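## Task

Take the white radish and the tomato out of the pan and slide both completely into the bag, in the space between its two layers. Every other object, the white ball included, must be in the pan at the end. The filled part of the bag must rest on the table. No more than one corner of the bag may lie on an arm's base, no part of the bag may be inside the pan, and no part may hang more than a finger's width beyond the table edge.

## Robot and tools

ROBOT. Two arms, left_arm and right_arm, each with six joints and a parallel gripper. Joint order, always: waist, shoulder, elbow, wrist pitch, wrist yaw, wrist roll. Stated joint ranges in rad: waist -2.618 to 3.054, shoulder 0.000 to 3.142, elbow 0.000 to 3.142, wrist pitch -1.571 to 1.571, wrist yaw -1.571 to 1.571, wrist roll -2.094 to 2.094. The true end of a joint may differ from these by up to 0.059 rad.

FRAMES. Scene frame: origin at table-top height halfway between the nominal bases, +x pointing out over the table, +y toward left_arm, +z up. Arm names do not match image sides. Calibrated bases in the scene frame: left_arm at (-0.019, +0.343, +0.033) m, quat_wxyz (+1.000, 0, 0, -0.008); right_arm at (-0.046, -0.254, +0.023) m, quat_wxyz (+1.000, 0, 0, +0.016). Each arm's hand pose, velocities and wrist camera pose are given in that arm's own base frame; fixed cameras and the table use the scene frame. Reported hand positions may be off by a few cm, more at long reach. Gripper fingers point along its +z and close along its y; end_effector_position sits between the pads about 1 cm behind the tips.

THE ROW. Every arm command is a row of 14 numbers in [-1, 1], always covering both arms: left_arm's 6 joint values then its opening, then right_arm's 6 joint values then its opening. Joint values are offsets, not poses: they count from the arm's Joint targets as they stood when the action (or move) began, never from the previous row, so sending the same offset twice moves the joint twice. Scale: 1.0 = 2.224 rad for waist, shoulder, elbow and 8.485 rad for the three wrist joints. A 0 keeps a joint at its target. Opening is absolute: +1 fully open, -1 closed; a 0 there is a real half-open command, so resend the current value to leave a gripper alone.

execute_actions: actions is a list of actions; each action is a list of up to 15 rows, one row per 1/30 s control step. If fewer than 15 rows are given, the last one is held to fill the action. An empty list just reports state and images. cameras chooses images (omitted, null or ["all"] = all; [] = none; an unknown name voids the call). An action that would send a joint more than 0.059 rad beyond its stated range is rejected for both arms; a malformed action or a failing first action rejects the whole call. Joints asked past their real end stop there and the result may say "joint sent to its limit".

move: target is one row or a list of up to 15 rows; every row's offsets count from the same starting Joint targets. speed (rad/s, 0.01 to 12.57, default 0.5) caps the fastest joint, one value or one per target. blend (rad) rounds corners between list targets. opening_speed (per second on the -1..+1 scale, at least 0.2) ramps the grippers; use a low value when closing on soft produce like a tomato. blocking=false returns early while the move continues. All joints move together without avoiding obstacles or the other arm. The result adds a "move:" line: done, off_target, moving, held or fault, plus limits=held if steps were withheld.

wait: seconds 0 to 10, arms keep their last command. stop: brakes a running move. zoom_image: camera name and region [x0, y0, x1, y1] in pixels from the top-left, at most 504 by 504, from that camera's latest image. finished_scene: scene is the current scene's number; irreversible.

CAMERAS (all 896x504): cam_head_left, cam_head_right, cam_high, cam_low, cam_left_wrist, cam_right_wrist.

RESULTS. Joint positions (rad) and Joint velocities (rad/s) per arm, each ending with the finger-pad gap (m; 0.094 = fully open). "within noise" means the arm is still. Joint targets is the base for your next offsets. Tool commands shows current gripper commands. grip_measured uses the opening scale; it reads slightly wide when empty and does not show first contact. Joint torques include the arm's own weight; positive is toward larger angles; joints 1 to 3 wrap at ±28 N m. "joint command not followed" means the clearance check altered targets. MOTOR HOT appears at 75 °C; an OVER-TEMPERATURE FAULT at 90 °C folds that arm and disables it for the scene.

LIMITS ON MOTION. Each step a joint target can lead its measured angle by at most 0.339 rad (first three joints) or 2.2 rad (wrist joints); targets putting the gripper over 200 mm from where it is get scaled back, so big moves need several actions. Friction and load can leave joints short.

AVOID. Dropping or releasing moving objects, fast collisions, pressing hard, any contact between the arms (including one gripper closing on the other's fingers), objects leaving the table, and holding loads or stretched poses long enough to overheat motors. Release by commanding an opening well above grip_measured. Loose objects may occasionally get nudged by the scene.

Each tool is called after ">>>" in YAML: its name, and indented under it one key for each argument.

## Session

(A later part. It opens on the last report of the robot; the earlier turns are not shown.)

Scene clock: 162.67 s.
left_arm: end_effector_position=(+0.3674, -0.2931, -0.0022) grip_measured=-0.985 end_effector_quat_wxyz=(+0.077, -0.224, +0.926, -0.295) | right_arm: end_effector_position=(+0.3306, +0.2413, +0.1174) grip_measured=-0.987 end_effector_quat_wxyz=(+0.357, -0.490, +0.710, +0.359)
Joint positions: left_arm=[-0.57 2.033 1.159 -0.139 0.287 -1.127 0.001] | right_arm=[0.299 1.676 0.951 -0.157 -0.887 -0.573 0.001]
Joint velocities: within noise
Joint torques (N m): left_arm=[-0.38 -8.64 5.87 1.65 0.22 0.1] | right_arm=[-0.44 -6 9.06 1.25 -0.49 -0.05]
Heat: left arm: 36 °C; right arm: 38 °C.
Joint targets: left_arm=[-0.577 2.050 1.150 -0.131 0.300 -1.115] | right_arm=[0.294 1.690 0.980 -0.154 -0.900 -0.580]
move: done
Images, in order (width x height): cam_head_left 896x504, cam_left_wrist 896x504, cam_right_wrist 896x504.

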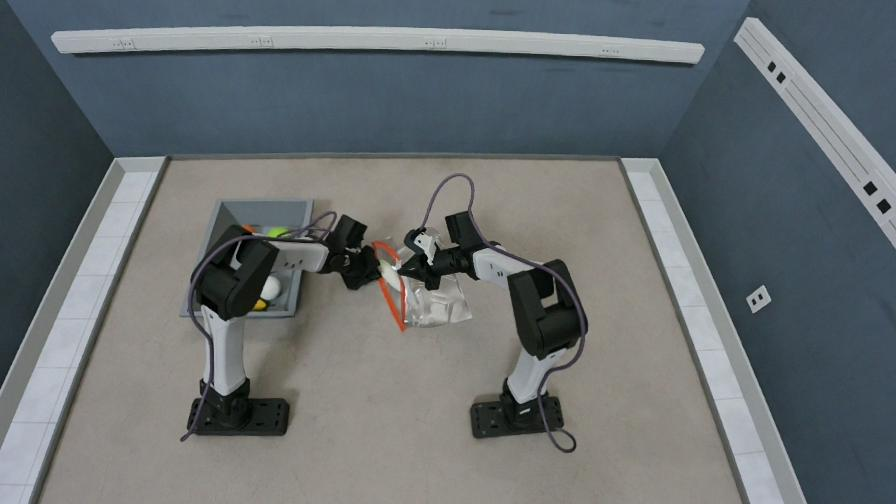

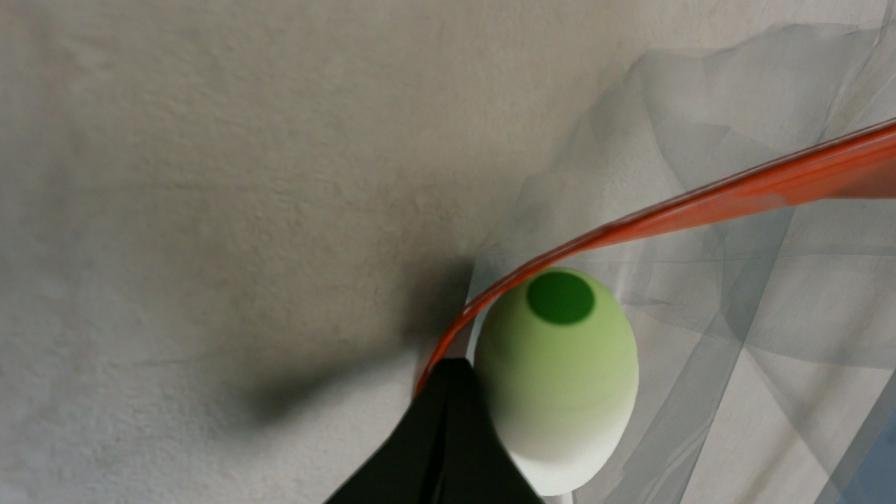

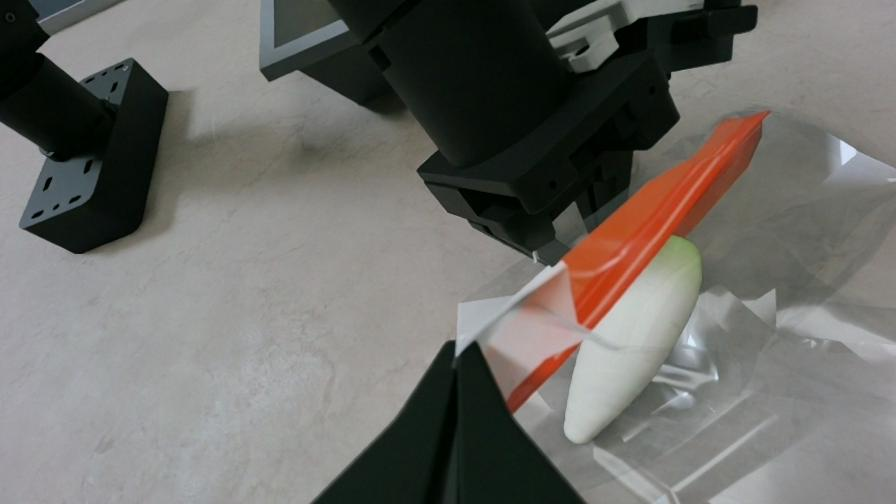

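>>> move:
  target:
    - [-0.018,-0.0098,-0.0155,0.0016,0,0,-1,0,0,0,0,0,0,-1]
    - [-0.0433,0.0647,0.1082,-0.0113,0,0,-1,0,0,0,0,0,0,-1]
  speed: 0.12
  cameras: ["cam_left_wrist","cam_right_wrist","cam_head_left"]

>>> zoom_image:
  camera: "cam_head_left"
  region: [330, 200, 490, 350]

Scene clock: 166.30 s.
left_arm: end_effector_position=(+0.3694, -0.3529, -0.0056) grip_measured=-0.985 end_effector_quat_wxyz=(+0.062, -0.179, +0.936, -0.298) | right_arm: end_effector_position=(+0.3306, +0.2413, +0.1174) grip_measured=-0.987 end_effector_quat_wxyz=(+0.357, -0.490, +0.710, +0.359)
Joint positions: left_arm=[-0.667 2.17 1.369 -0.213 0.287 -1.127 0.001] | right_arm=[0.299 1.676 0.951 -0.157 -0.887 -0.573 0.001]
Joint velocities: within noise
Joint torques (N m): left_arm=[-0.32 -9.46 9.06 1.4 0.22 0.1] | right_arm=[-0.46 -6 9.06 1.25 -0.48 -0.05]
Heat: left arm: 36 °C; right arm: 38 °C.
Joint targets: left_arm=[-0.673 2.194 1.390 -0.227 0.300 -1.115] | right_arm=[0.294 1.690 0.980 -0.154 -0.900 -0.580]
move: done
Images, in order (width x height): cam_head_left 896x504, cam_left_wrist 896x504, cam_right_wrist 896x504.

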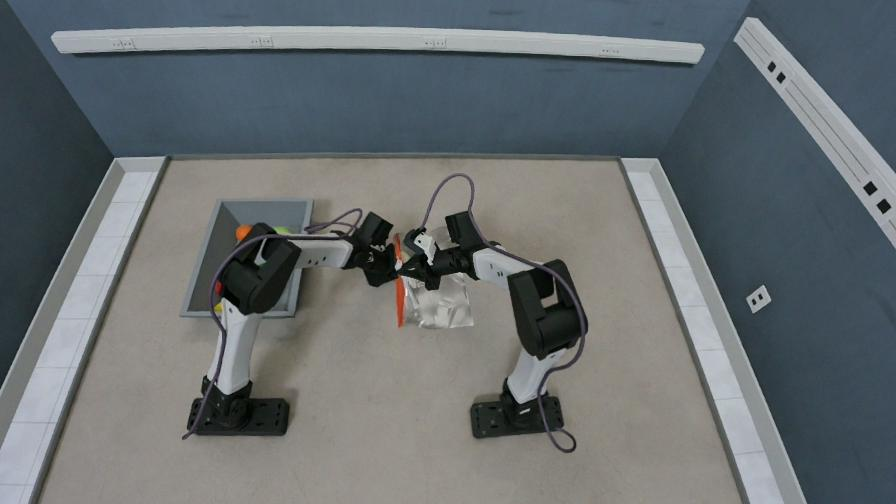

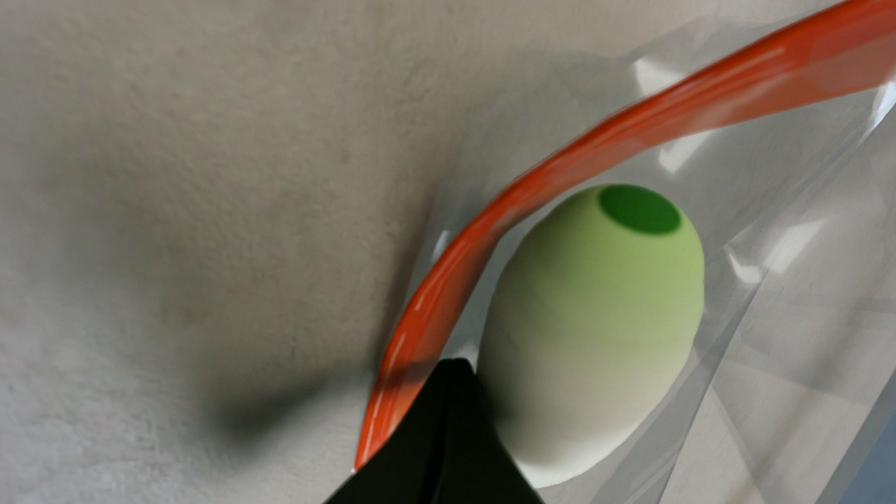

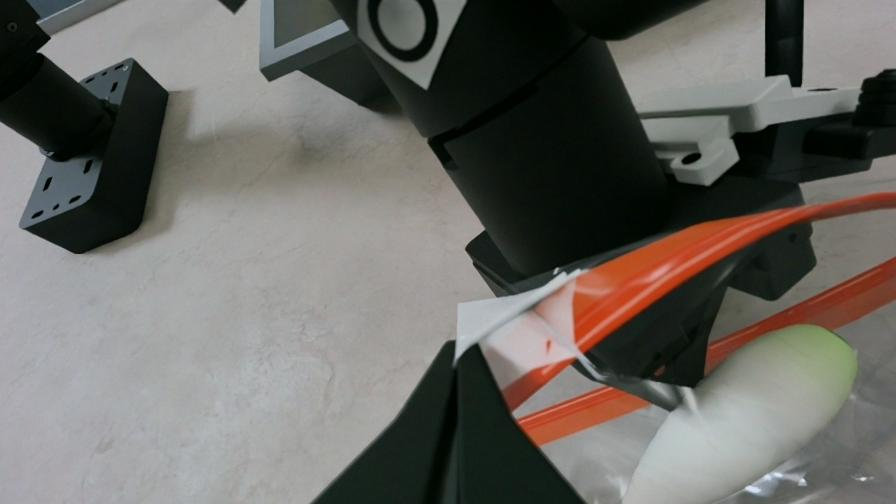

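Scaled by 3.150 from the camera's 896x504 image, which has a finer 1280x720 frame.

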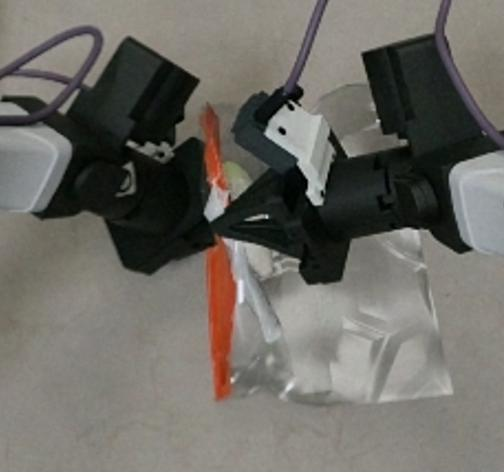

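>>> move:
  target:
    - [0.0261,-0.155,-0.0608,-0.0232,0,0,-1,0,0,0,0,0,0,-1]
    - [0.05,-0.25,-0.0608,-0.0232,0,0,-1,0,0,0,0,0,0,-1]
  speed: 0.3
  blend: 0.05

>>> zoom_image:
  camera: "cam_head_left"
  region: [330, 200, 490, 350]

Scene clock: 168.97 s.
left_arm: end_effector_position=(+0.3604, -0.2877, +0.1687) grip_measured=-0.985 end_effector_quat_wxyz=(+0.148, -0.201, +0.896, -0.368) | right_arm: end_effector_position=(+0.3303, +0.2414, +0.1176) grip_measured=-0.987 end_effector_quat_wxyz=(+0.357, -0.490, +0.709, +0.359)
Joint positions: left_arm=[-0.568 1.655 1.267 -0.41 0.287 -1.127 0.001] | right_arm=[0.299 1.676 0.951 -0.157 -0.889 -0.573 0.001]
Joint velocities: within noise
Joint torques (N m): left_arm=[0.68 -9.37 7.08 1.77 0.2 0.11] | right_arm=[-0.44 -5.98 9.07 1.26 -0.47 -0.06]
Heat: left arm: 37 °C; right arm: 37 °C.
Joint targets: left_arm=[-0.562 1.638 1.255 -0.424 0.300 -1.115] | right_arm=[0.294 1.690 0.980 -0.154 -0.901 -0.580]
move: done

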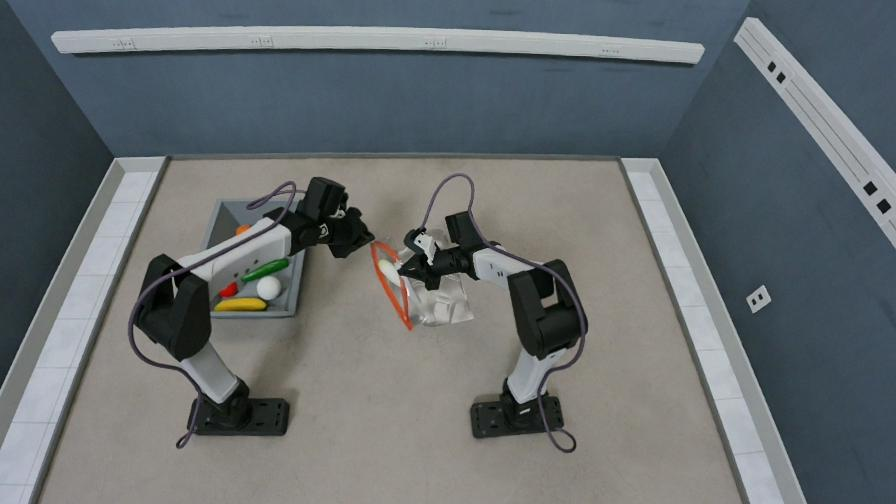

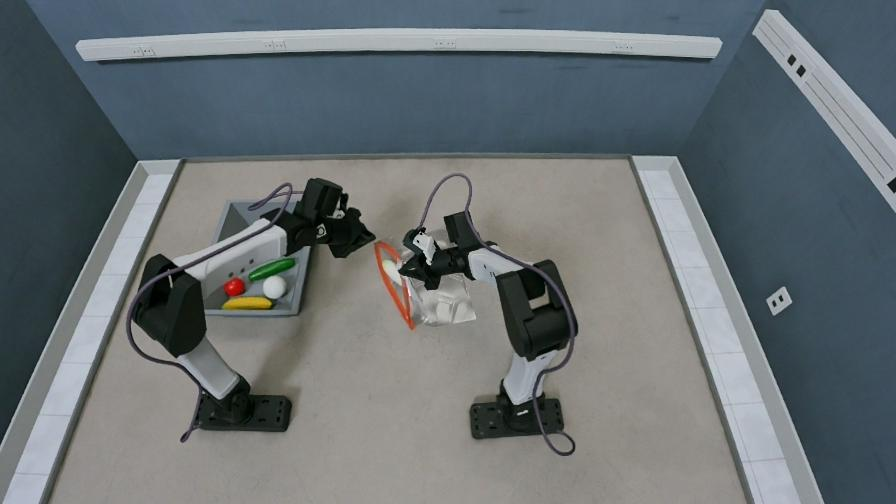

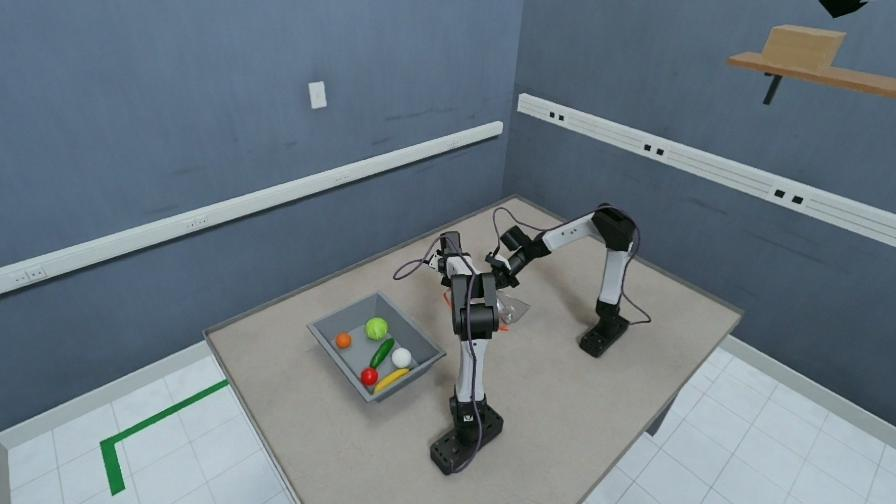

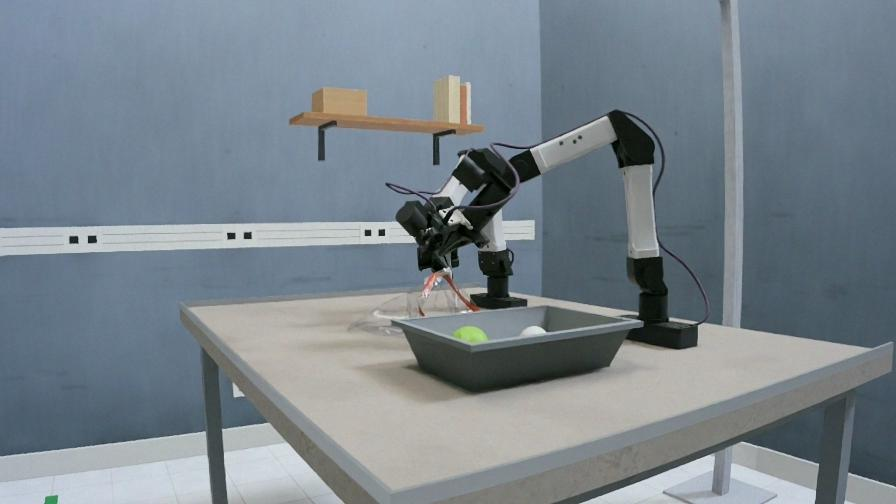

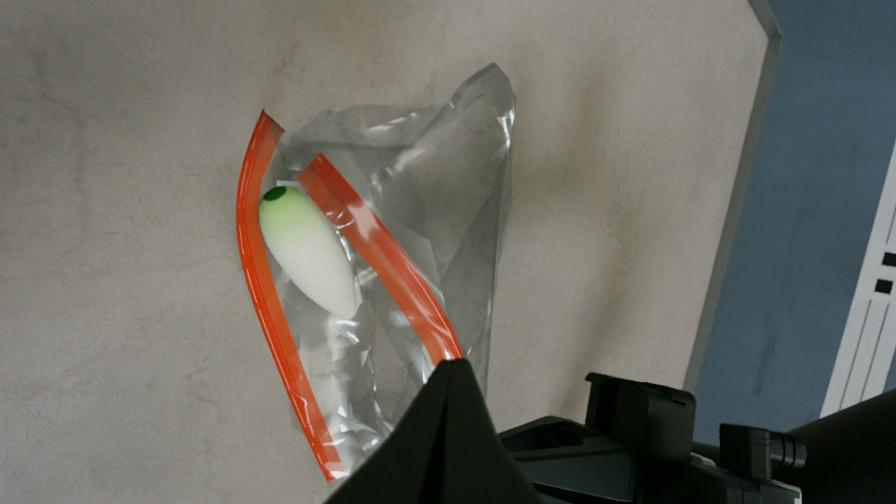

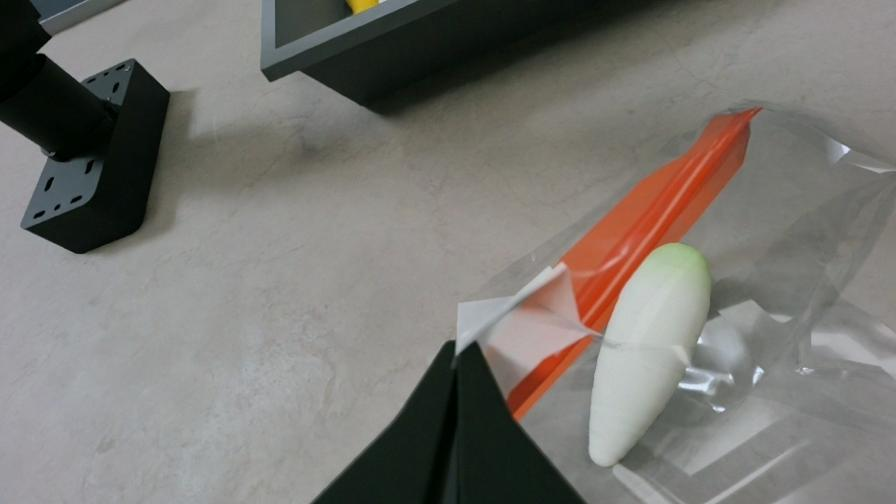

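Scaled by 3.150 from the camera's 896x504 image, which has a finer 1280x720 frame.

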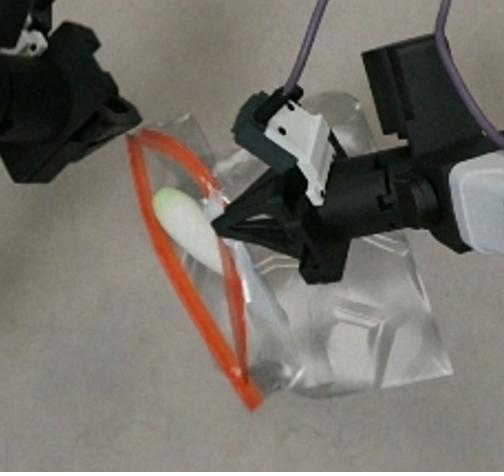

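>>> move:
  target:
    - [0.12,-0.04,0.03,-0.03,-0.0354,0.1,0.4,0,0,0,0,0,0,-1]
    - [0.3566,0.0742,0.0933,-0.095,-0.0354,0.3166,0.4,0,0,0,0,0,0,-1]
  speed: 0.8
  blend: [0.1,0]
  cameras: ["cam_left_wrist","cam_head_left","cam_high"]

Scene clock: 174.17 s.
left_arm: end_effector_position=(+0.3214, +0.0725, +0.0995) grip_measured=+0.398 end_effector_quat_wxyz=(+0.008, +0.617, +0.787, +0.000) | right_arm: end_effector_position=(+0.3303, +0.2414, +0.1176) grip_measured=-0.987 end_effector_quat_wxyz=(+0.357, -0.490, +0.709, +0.359)
Joint positions: left_arm=[0.228 1.786 1.442 -1.218 0.012 1.559 0.066] | right_arm=[0.299 1.676 0.951 -0.157 -0.889 -0.573 0.001]
Joint velocities: within noise
Joint torques (N m): left_arm=[0.42 -6.58 8.87 0.16 -0.06 0.11] | right_arm=[-0.44 -5.98 9.07 1.26 -0.47 -0.05]
Heat: left arm: 36 °C; right arm: 37 °C.
Joint targets: left_arm=[0.231 1.803 1.463 -1.230 -0.001 1.572] | right_arm=[0.294 1.690 0.980 -0.154 -0.901 -0.580]
move: done
Images, in order (width x height): cam_head_left 896x504, cam_high 896x504, cam_left_wrist 896x504.

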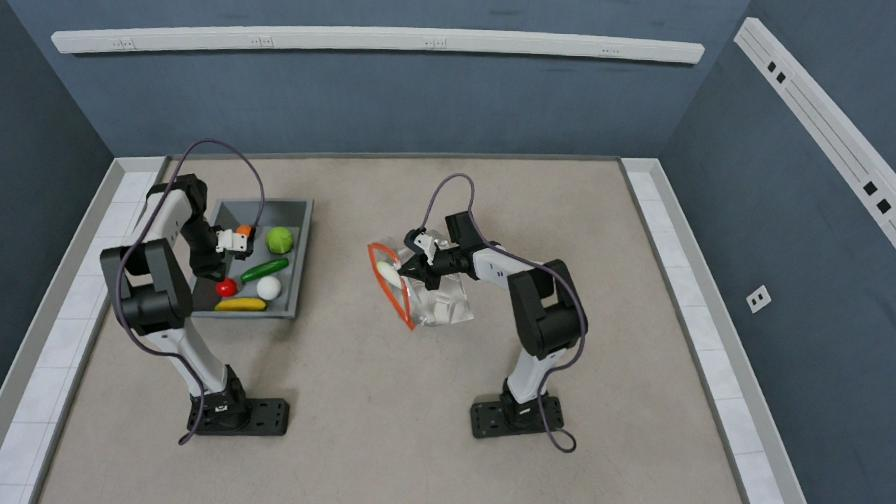

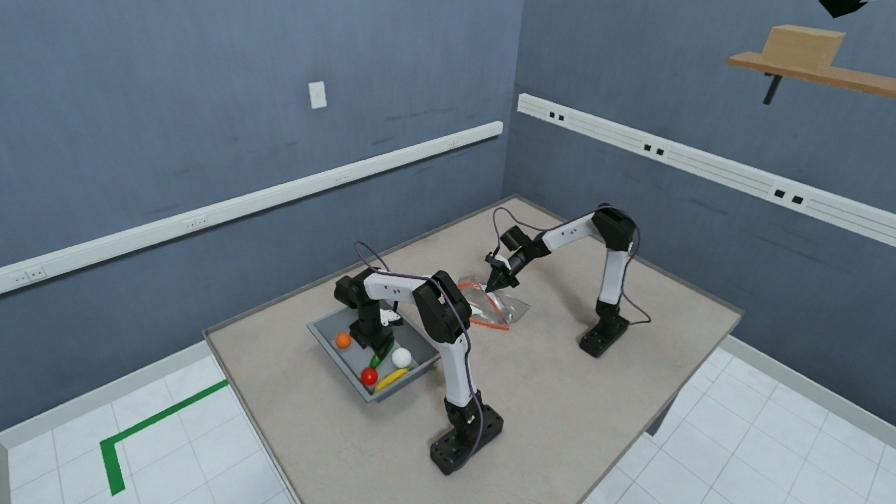

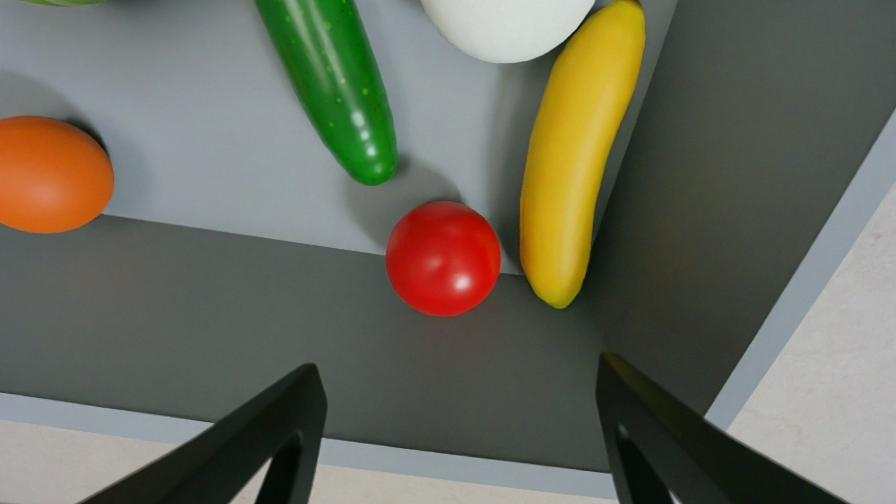

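>>> move:
  target: [0.0322,0.0444,-0.0524,0.0253,0,0.0074,0.09,0,0,0,0,0,0,-1]
  speed: 0.3
  cameras: ["cam_left_wrist"]

Scene clock: 176.47 s.
left_arm: end_effector_position=(+0.3324, +0.0998, +0.0461) grip_measured=+0.092 end_effector_quat_wxyz=(+0.009, +0.615, +0.789, +0.002) | right_arm: end_effector_position=(+0.3303, +0.2414, +0.1176) grip_measured=-0.987 end_effector_quat_wxyz=(+0.357, -0.490, +0.709, +0.359)
Joint positions: left_arm=[0.298 1.887 1.355 -1.026 0.012 1.622 0.051] | right_arm=[0.299 1.676 0.951 -0.157 -0.889 -0.573 0.001]
Joint velocities: within noise
Joint torques (N m): left_arm=[0.58 -7.51 5.71 0.44 -0.05 0.08] | right_arm=[-0.44 -6.01 9.06 1.26 -0.48 -0.05]
Heat: left arm: 36 °C; right arm: 37 °C.
Joint targets: left_arm=[0.303 1.902 1.346 -1.015 -0.001 1.634] | right_arm=[0.294 1.690 0.980 -0.154 -0.901 -0.580]
move: done
Images, in order (width x height): cam_left_wrist 896x504.

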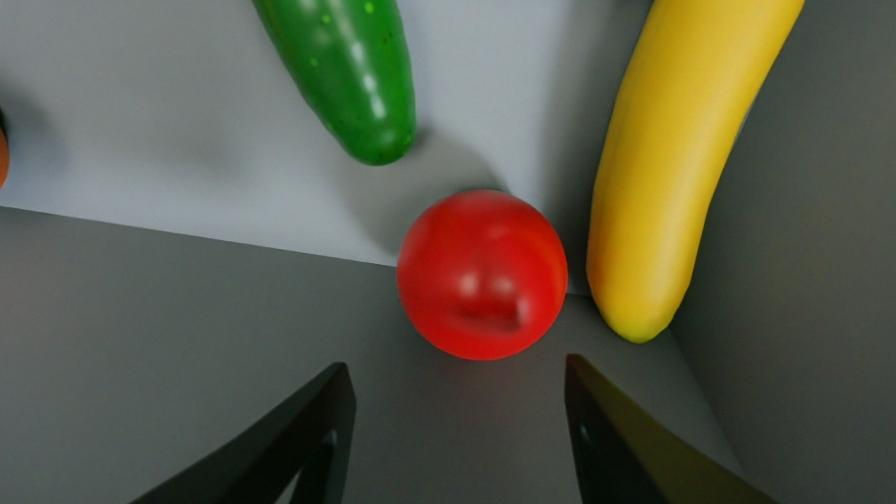

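>>> move:
  target: [0.009,0.0329,-0.0487,0.0214,0,0,0.09,0,0,0,0,0,0,-1]
  speed: 0.15
  cameras: ["cam_left_wrist"]

Scene clock: 178.63 s.
left_arm: end_effector_position=(+0.3305, +0.1057, -0.0003) grip_measured=+0.092 end_effector_quat_wxyz=(+0.008, +0.610, +0.793, +0.002) | right_arm: end_effector_position=(+0.3303, +0.2414, +0.1176) grip_measured=-0.987 end_effector_quat_wxyz=(+0.357, -0.490, +0.709, +0.359)
Joint positions: left_arm=[0.315 1.953 1.249 -0.854 0.01 1.626 0.051] | right_arm=[0.299 1.676 0.951 -0.157 -0.889 -0.573 0.001]
Joint velocities: within noise
Joint torques (N m): left_arm=[0.85 -7.16 5.19 0.57 -0.03 0.04] | right_arm=[-0.44 -6 9.06 1.26 -0.47 -0.05]
Heat: left arm: 36 °C; right arm: 37 °C.
Joint targets: left_arm=[0.323 1.975 1.238 -0.834 -0.001 1.634] | right_arm=[0.294 1.690 0.980 -0.154 -0.901 -0.580]
move: done
Images, in order (width x height): cam_left_wrist 896x504.

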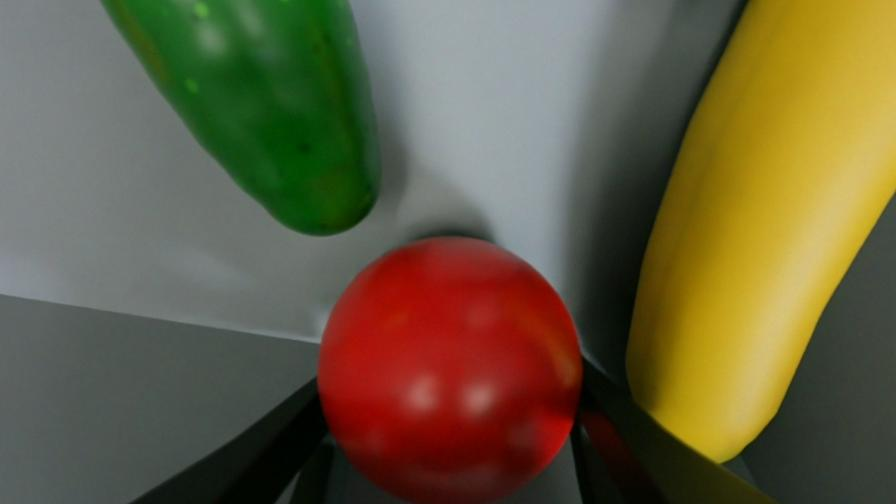

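>>> move:
  target: [0,0,0,0,0,0,-0.3,0,0,0,0,0,0,-1]
  opening_speed: 0.3
  cameras: ["cam_left_wrist"]

Scene clock: 180.37 s.
left_arm: end_effector_position=(+0.3320, +0.1062, -0.0003) grip_measured=-0.105 end_effector_quat_wxyz=(+0.009, +0.610, +0.793, +0.005) | right_arm: end_effector_position=(+0.3303, +0.2414, +0.1176) grip_measured=-0.987 end_effector_quat_wxyz=(+0.357, -0.490, +0.709, +0.359)
Joint positions: left_arm=[0.315 1.953 1.249 -0.848 0.01 1.626 0.042] | right_arm=[0.299 1.676 0.951 -0.157 -0.889 -0.573 0.001]
Joint velocities: within noise
Joint torques (N m): left_arm=[0.87 -7.12 5.18 0.5 -0.03 0.03] | right_arm=[-0.44 -6 9.07 1.26 -0.47 -0.05]
Heat: left arm: 35 °C; right arm: 37 °C.
Joint targets: left_arm=[0.323 1.975 1.238 -0.834 -0.001 1.634] | right_arm=[0.294 1.690 0.980 -0.154 -0.901 -0.580]
move: done
Images, in order (width x height): cam_left_wrist 896x504.

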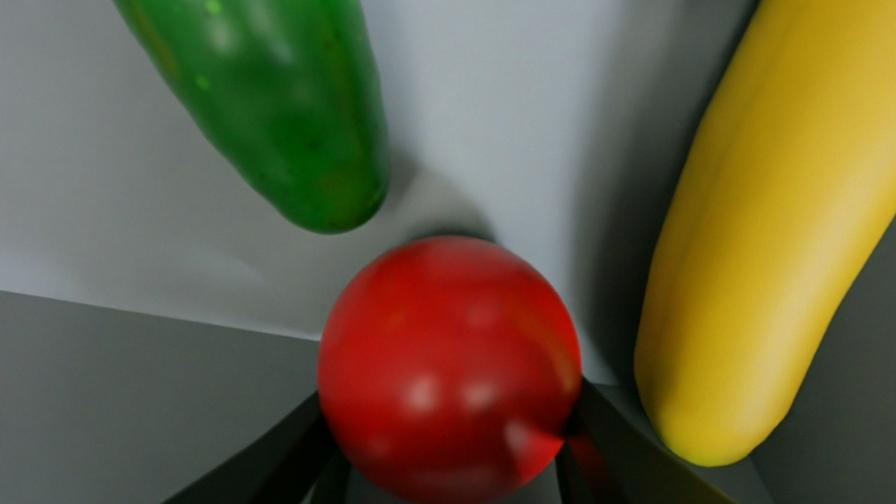

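>>> move:
  target:
    - [0,-0.13,0.0674,-0.0354,0,0,-0.3,0,0,0,0,0,0,-1]
    - [-0.1,-0.22,0.05,-0.02,0.01,-0.08,-0.3,0,0,0,0,0,0,-1]
    - [-0.4468,-0.2316,-0.0765,0.0472,0.0354,-0.324,-0.3,0,0,0,0,0,0,-1]
    - [-0.4468,-0.1397,-0.0765,0.0472,0.0354,-0.324,-0.3,0,0,0,0,0,0,-1]
  speed: 0.6
  blend: [0.05,0.1,0.1,0]

>>> zoom_image:
  camera: "cam_head_left"
  region: [330, 200, 490, 350]

Scene clock: 189.20 s.
left_arm: end_effector_position=(+0.2885, -0.2881, +0.0864) grip_measured=-0.107 end_effector_quat_wxyz=(+0.064, -0.169, +0.939, -0.293) | right_arm: end_effector_position=(+0.3303, +0.2414, +0.1176) grip_measured=-0.987 end_effector_quat_wxyz=(+0.357, -0.490, +0.709, +0.359)
Joint positions: left_arm=[-0.666 1.66 1.072 -0.436 0.285 -1.102 0.042] | right_arm=[0.299 1.676 0.951 -0.157 -0.889 -0.573 0.001]
Joint velocities: within noise
Joint torques (N m): left_arm=[-0.2 -7.15 7.15 1.58 0.23 -0.14] | right_arm=[-0.44 -6.02 9.06 1.26 -0.47 -0.05]
Heat: left arm: 35 °C; right arm: 37 °C.
Joint targets: left_arm=[-0.671 1.664 1.068 -0.434 0.300 -1.115] | right_arm=[0.294 1.690 0.980 -0.154 -0.901 -0.580]
move: done

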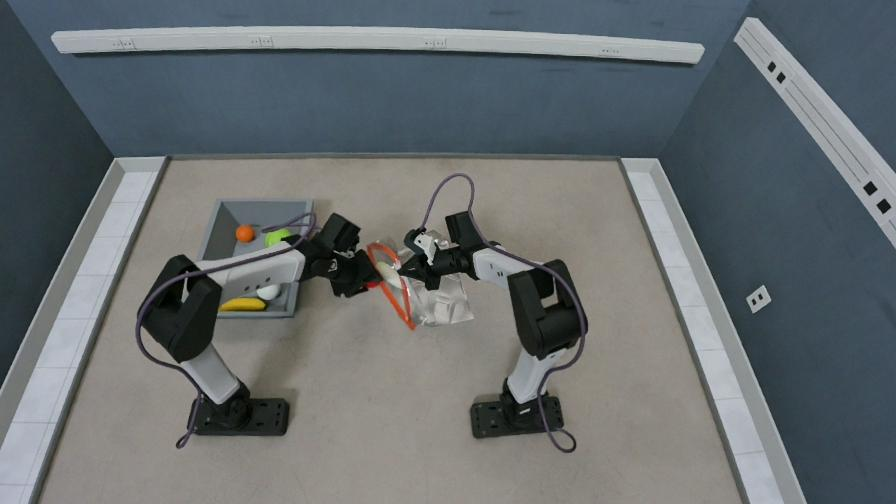

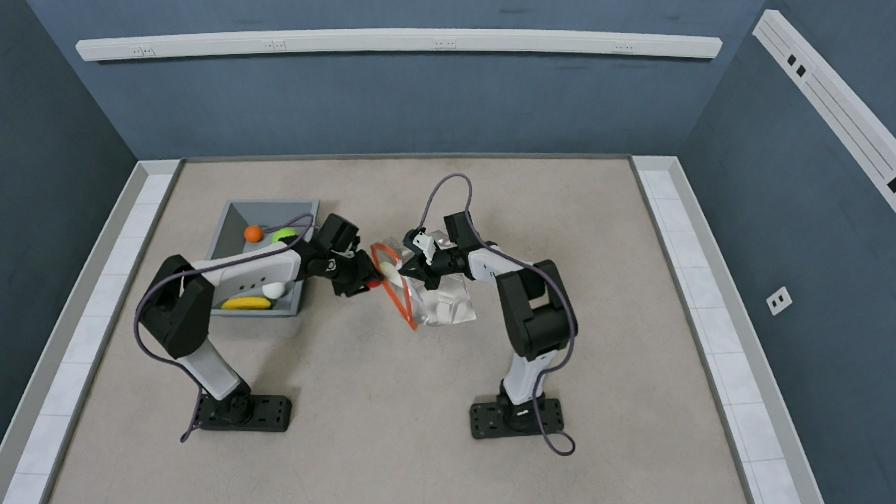

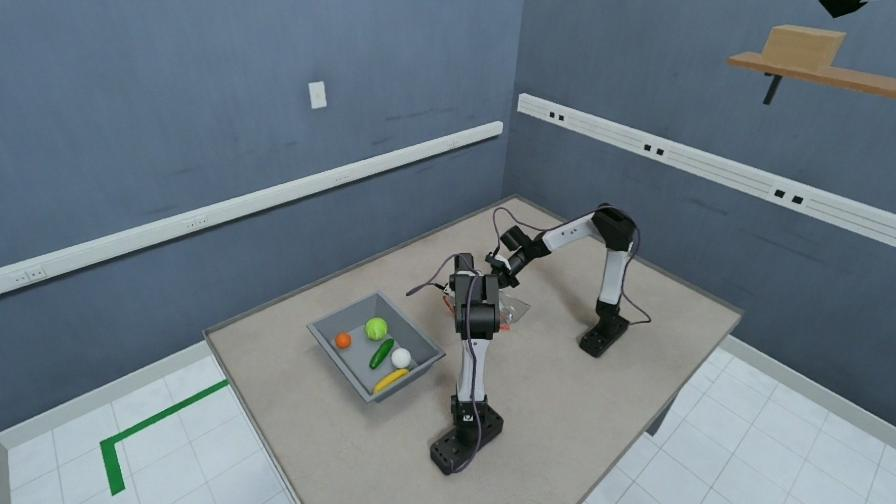

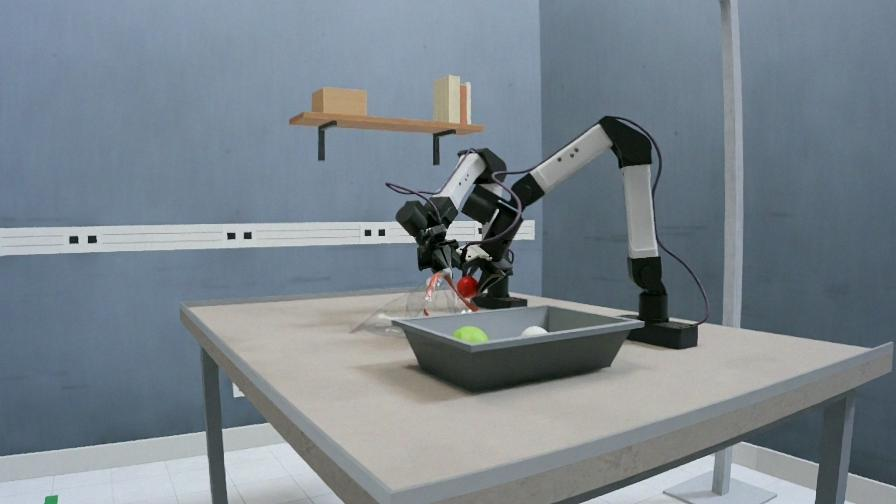

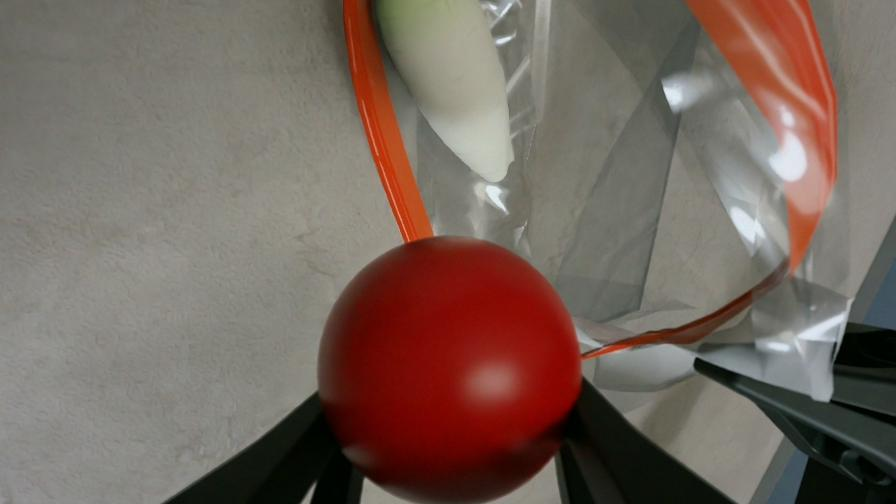

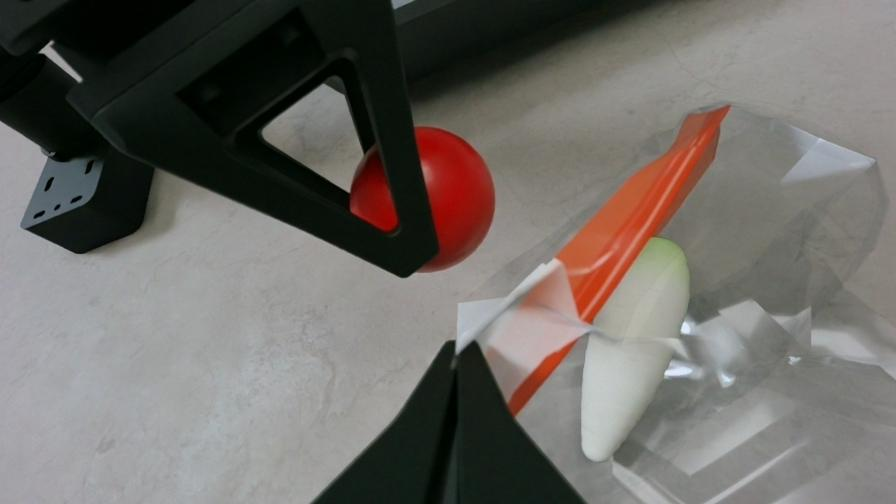

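Scaled by 3.150 from the camera's 896x504 image, which has a finer 1280x720 frame.

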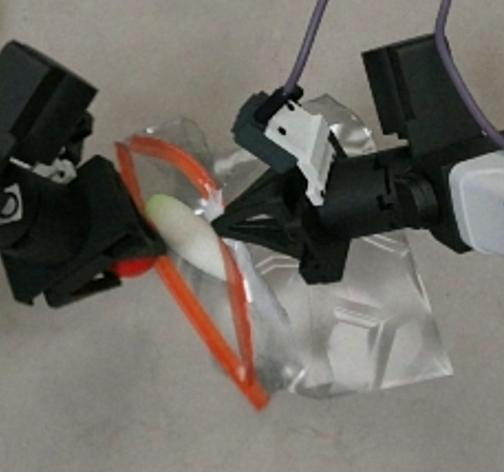

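>>> move:
  target: [0,-0.06,0,0,0,0,-0.3,-0.0481,-0.022,-0.022,0.0007,0,0,-1]
  speed: 0.12
  cameras: ["cam_head_left","cam_left_wrist","cam_right_wrist"]

>>> zoom_image:
  camera: "cam_head_left"
  region: [330, 200, 490, 350]

Scene clock: 191.57 s.
left_arm: end_effector_position=(+0.2890, -0.2885, +0.1279) grip_measured=-0.107 end_effector_quat_wxyz=(+0.098, -0.159, +0.925, -0.331) | right_arm: end_effector_position=(+0.3500, +0.2040, +0.1120) grip_measured=-0.987 end_effector_quat_wxyz=(+0.369, -0.450, +0.738, +0.342)
Joint positions: left_arm=[-0.666 1.552 1.072 -0.436 0.285 -1.103 0.042] | right_arm=[0.192 1.676 0.934 -0.157 -0.889 -0.573 0.001]
Joint velocities: within noise
Joint torques (N m): left_arm=[-0.21 -8.5 7.58 1.77 0.22 -0.12] | right_arm=[-0.53 -10.25 5.91 1.3 -0.47 -0.05]
Heat: left arm: 35 °C; right arm: 37 °C.
Joint targets: left_arm=[-0.671 1.531 1.068 -0.434 0.300 -1.115] | right_arm=[0.187 1.641 0.931 -0.148 -0.901 -0.580]
move: done
Images, in order (width x height): cam_head_left 896x504, cam_left_wrist 896x504, cam_right_wrist 896x504.

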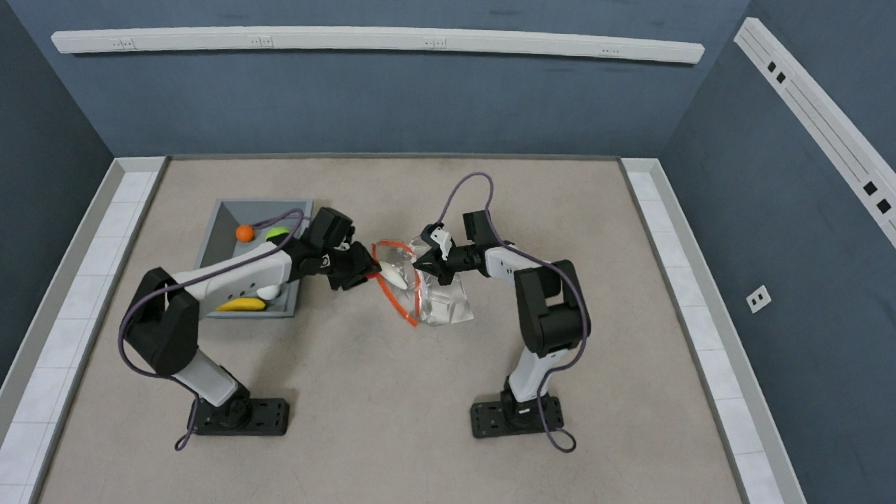

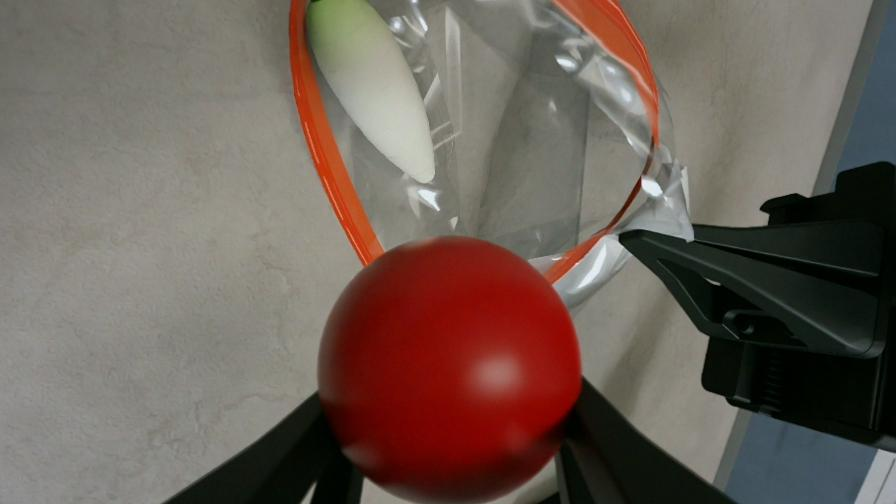

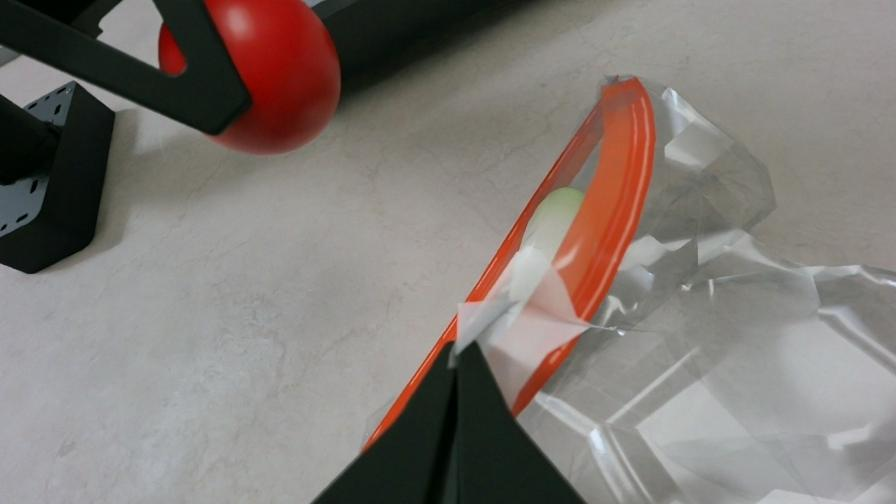

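Scaled by 3.150 from the camera's 896x504 image, which has a finer 1280x720 frame.

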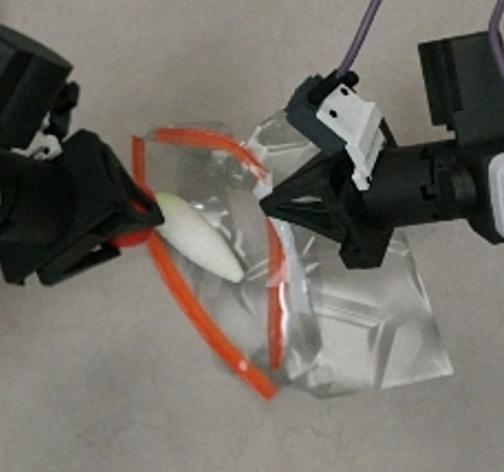

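>>> move:
  target:
    - [0.0081,0.2001,0.2684,-0.0336,0,0,-0.3,0,0,0,0,0,0,-1]
    - [0.008,0.2146,0.1989,-0.0115,0,0,-0.3,0,0,0,0,0,0,-1]
  speed: 0.3
  blend: [0.03,0]
  cameras: ["cam_head_left","cam_left_wrist","cam_right_wrist"]

>>> zoom_image:
  camera: "cam_head_left"
  region: [330, 200, 490, 350]

Scene clock: 196.33 s.
left_arm: end_effector_position=(+0.3655, -0.3451, +0.0947) grip_measured=-0.107 end_effector_quat_wxyz=(+0.069, -0.170, +0.937, -0.299) | right_arm: end_effector_position=(+0.3500, +0.2040, +0.1120) grip_measured=-0.987 end_effector_quat_wxyz=(+0.369, -0.450, +0.738, +0.342)
Joint positions: left_arm=[-0.66 1.991 1.52 -0.539 0.286 -1.103 0.042] | right_arm=[0.192 1.676 0.934 -0.157 -0.889 -0.573 0.001]
Joint velocities: within noise
Joint torques (N m): left_arm=[0.75 -9.21 6.87 1.66 0.23 -0.11] | right_arm=[-0.47 -10.22 5.93 1.3 -0.47 -0.05]
Heat: left arm: 34 °C; right arm: 39 °C.
Joint targets: left_arm=[-0.654 2.008 1.510 -0.531 0.300 -1.115] | right_arm=[0.187 1.641 0.931 -0.148 -0.901 -0.580]
move: done
Images, in order (width x height): cam_head_left 896x504, cam_left_wrist 896x504, cam_right_wrist 896x504.

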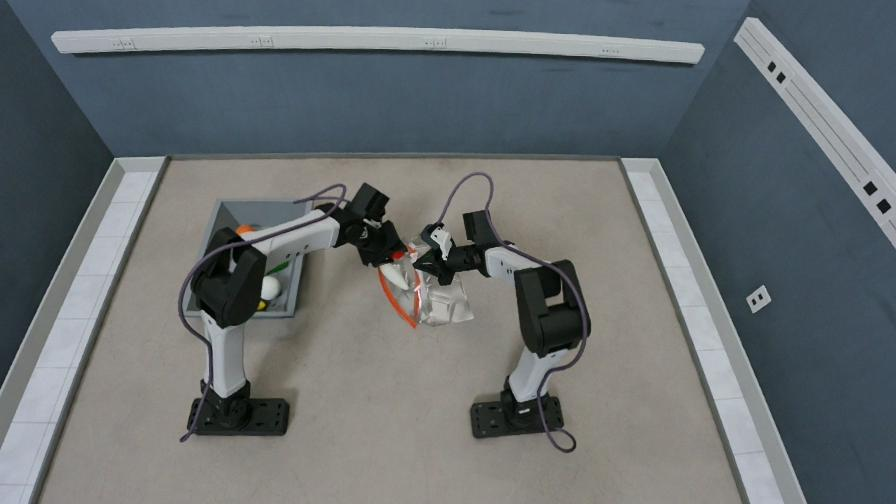

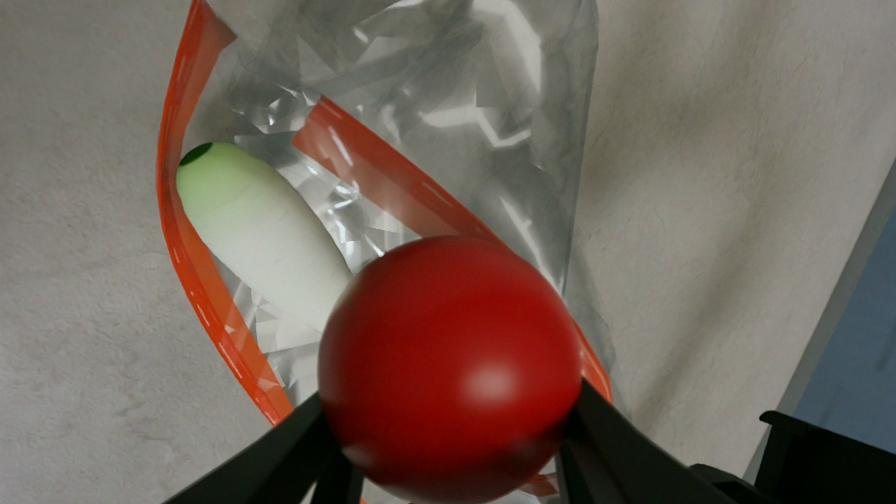

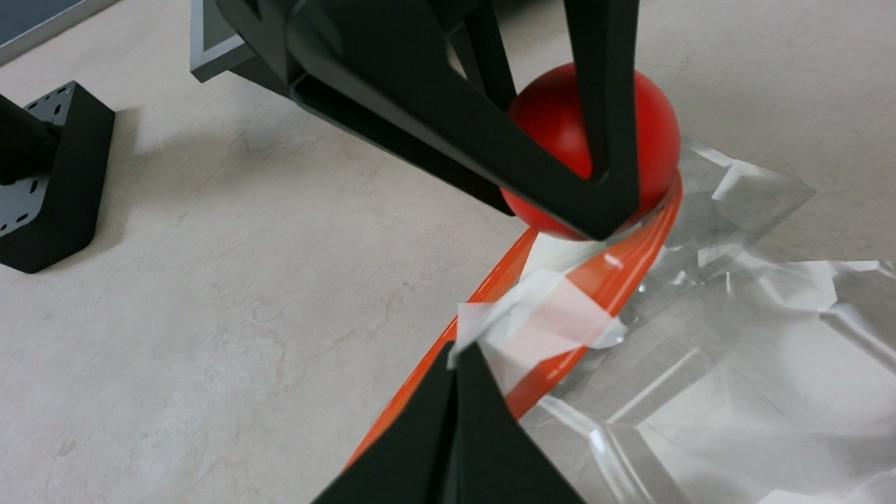

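Scaled by 3.150 from the camera's 896x504 image, which has a finer 1280x720 frame.

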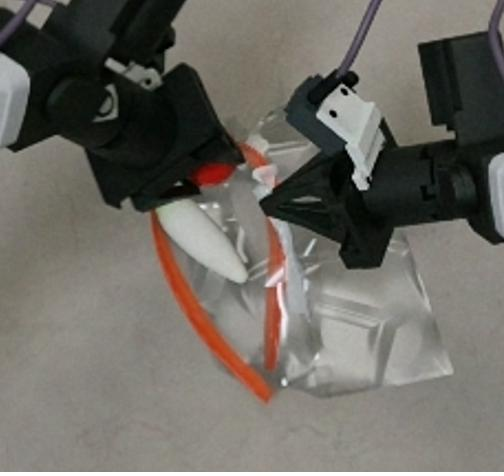

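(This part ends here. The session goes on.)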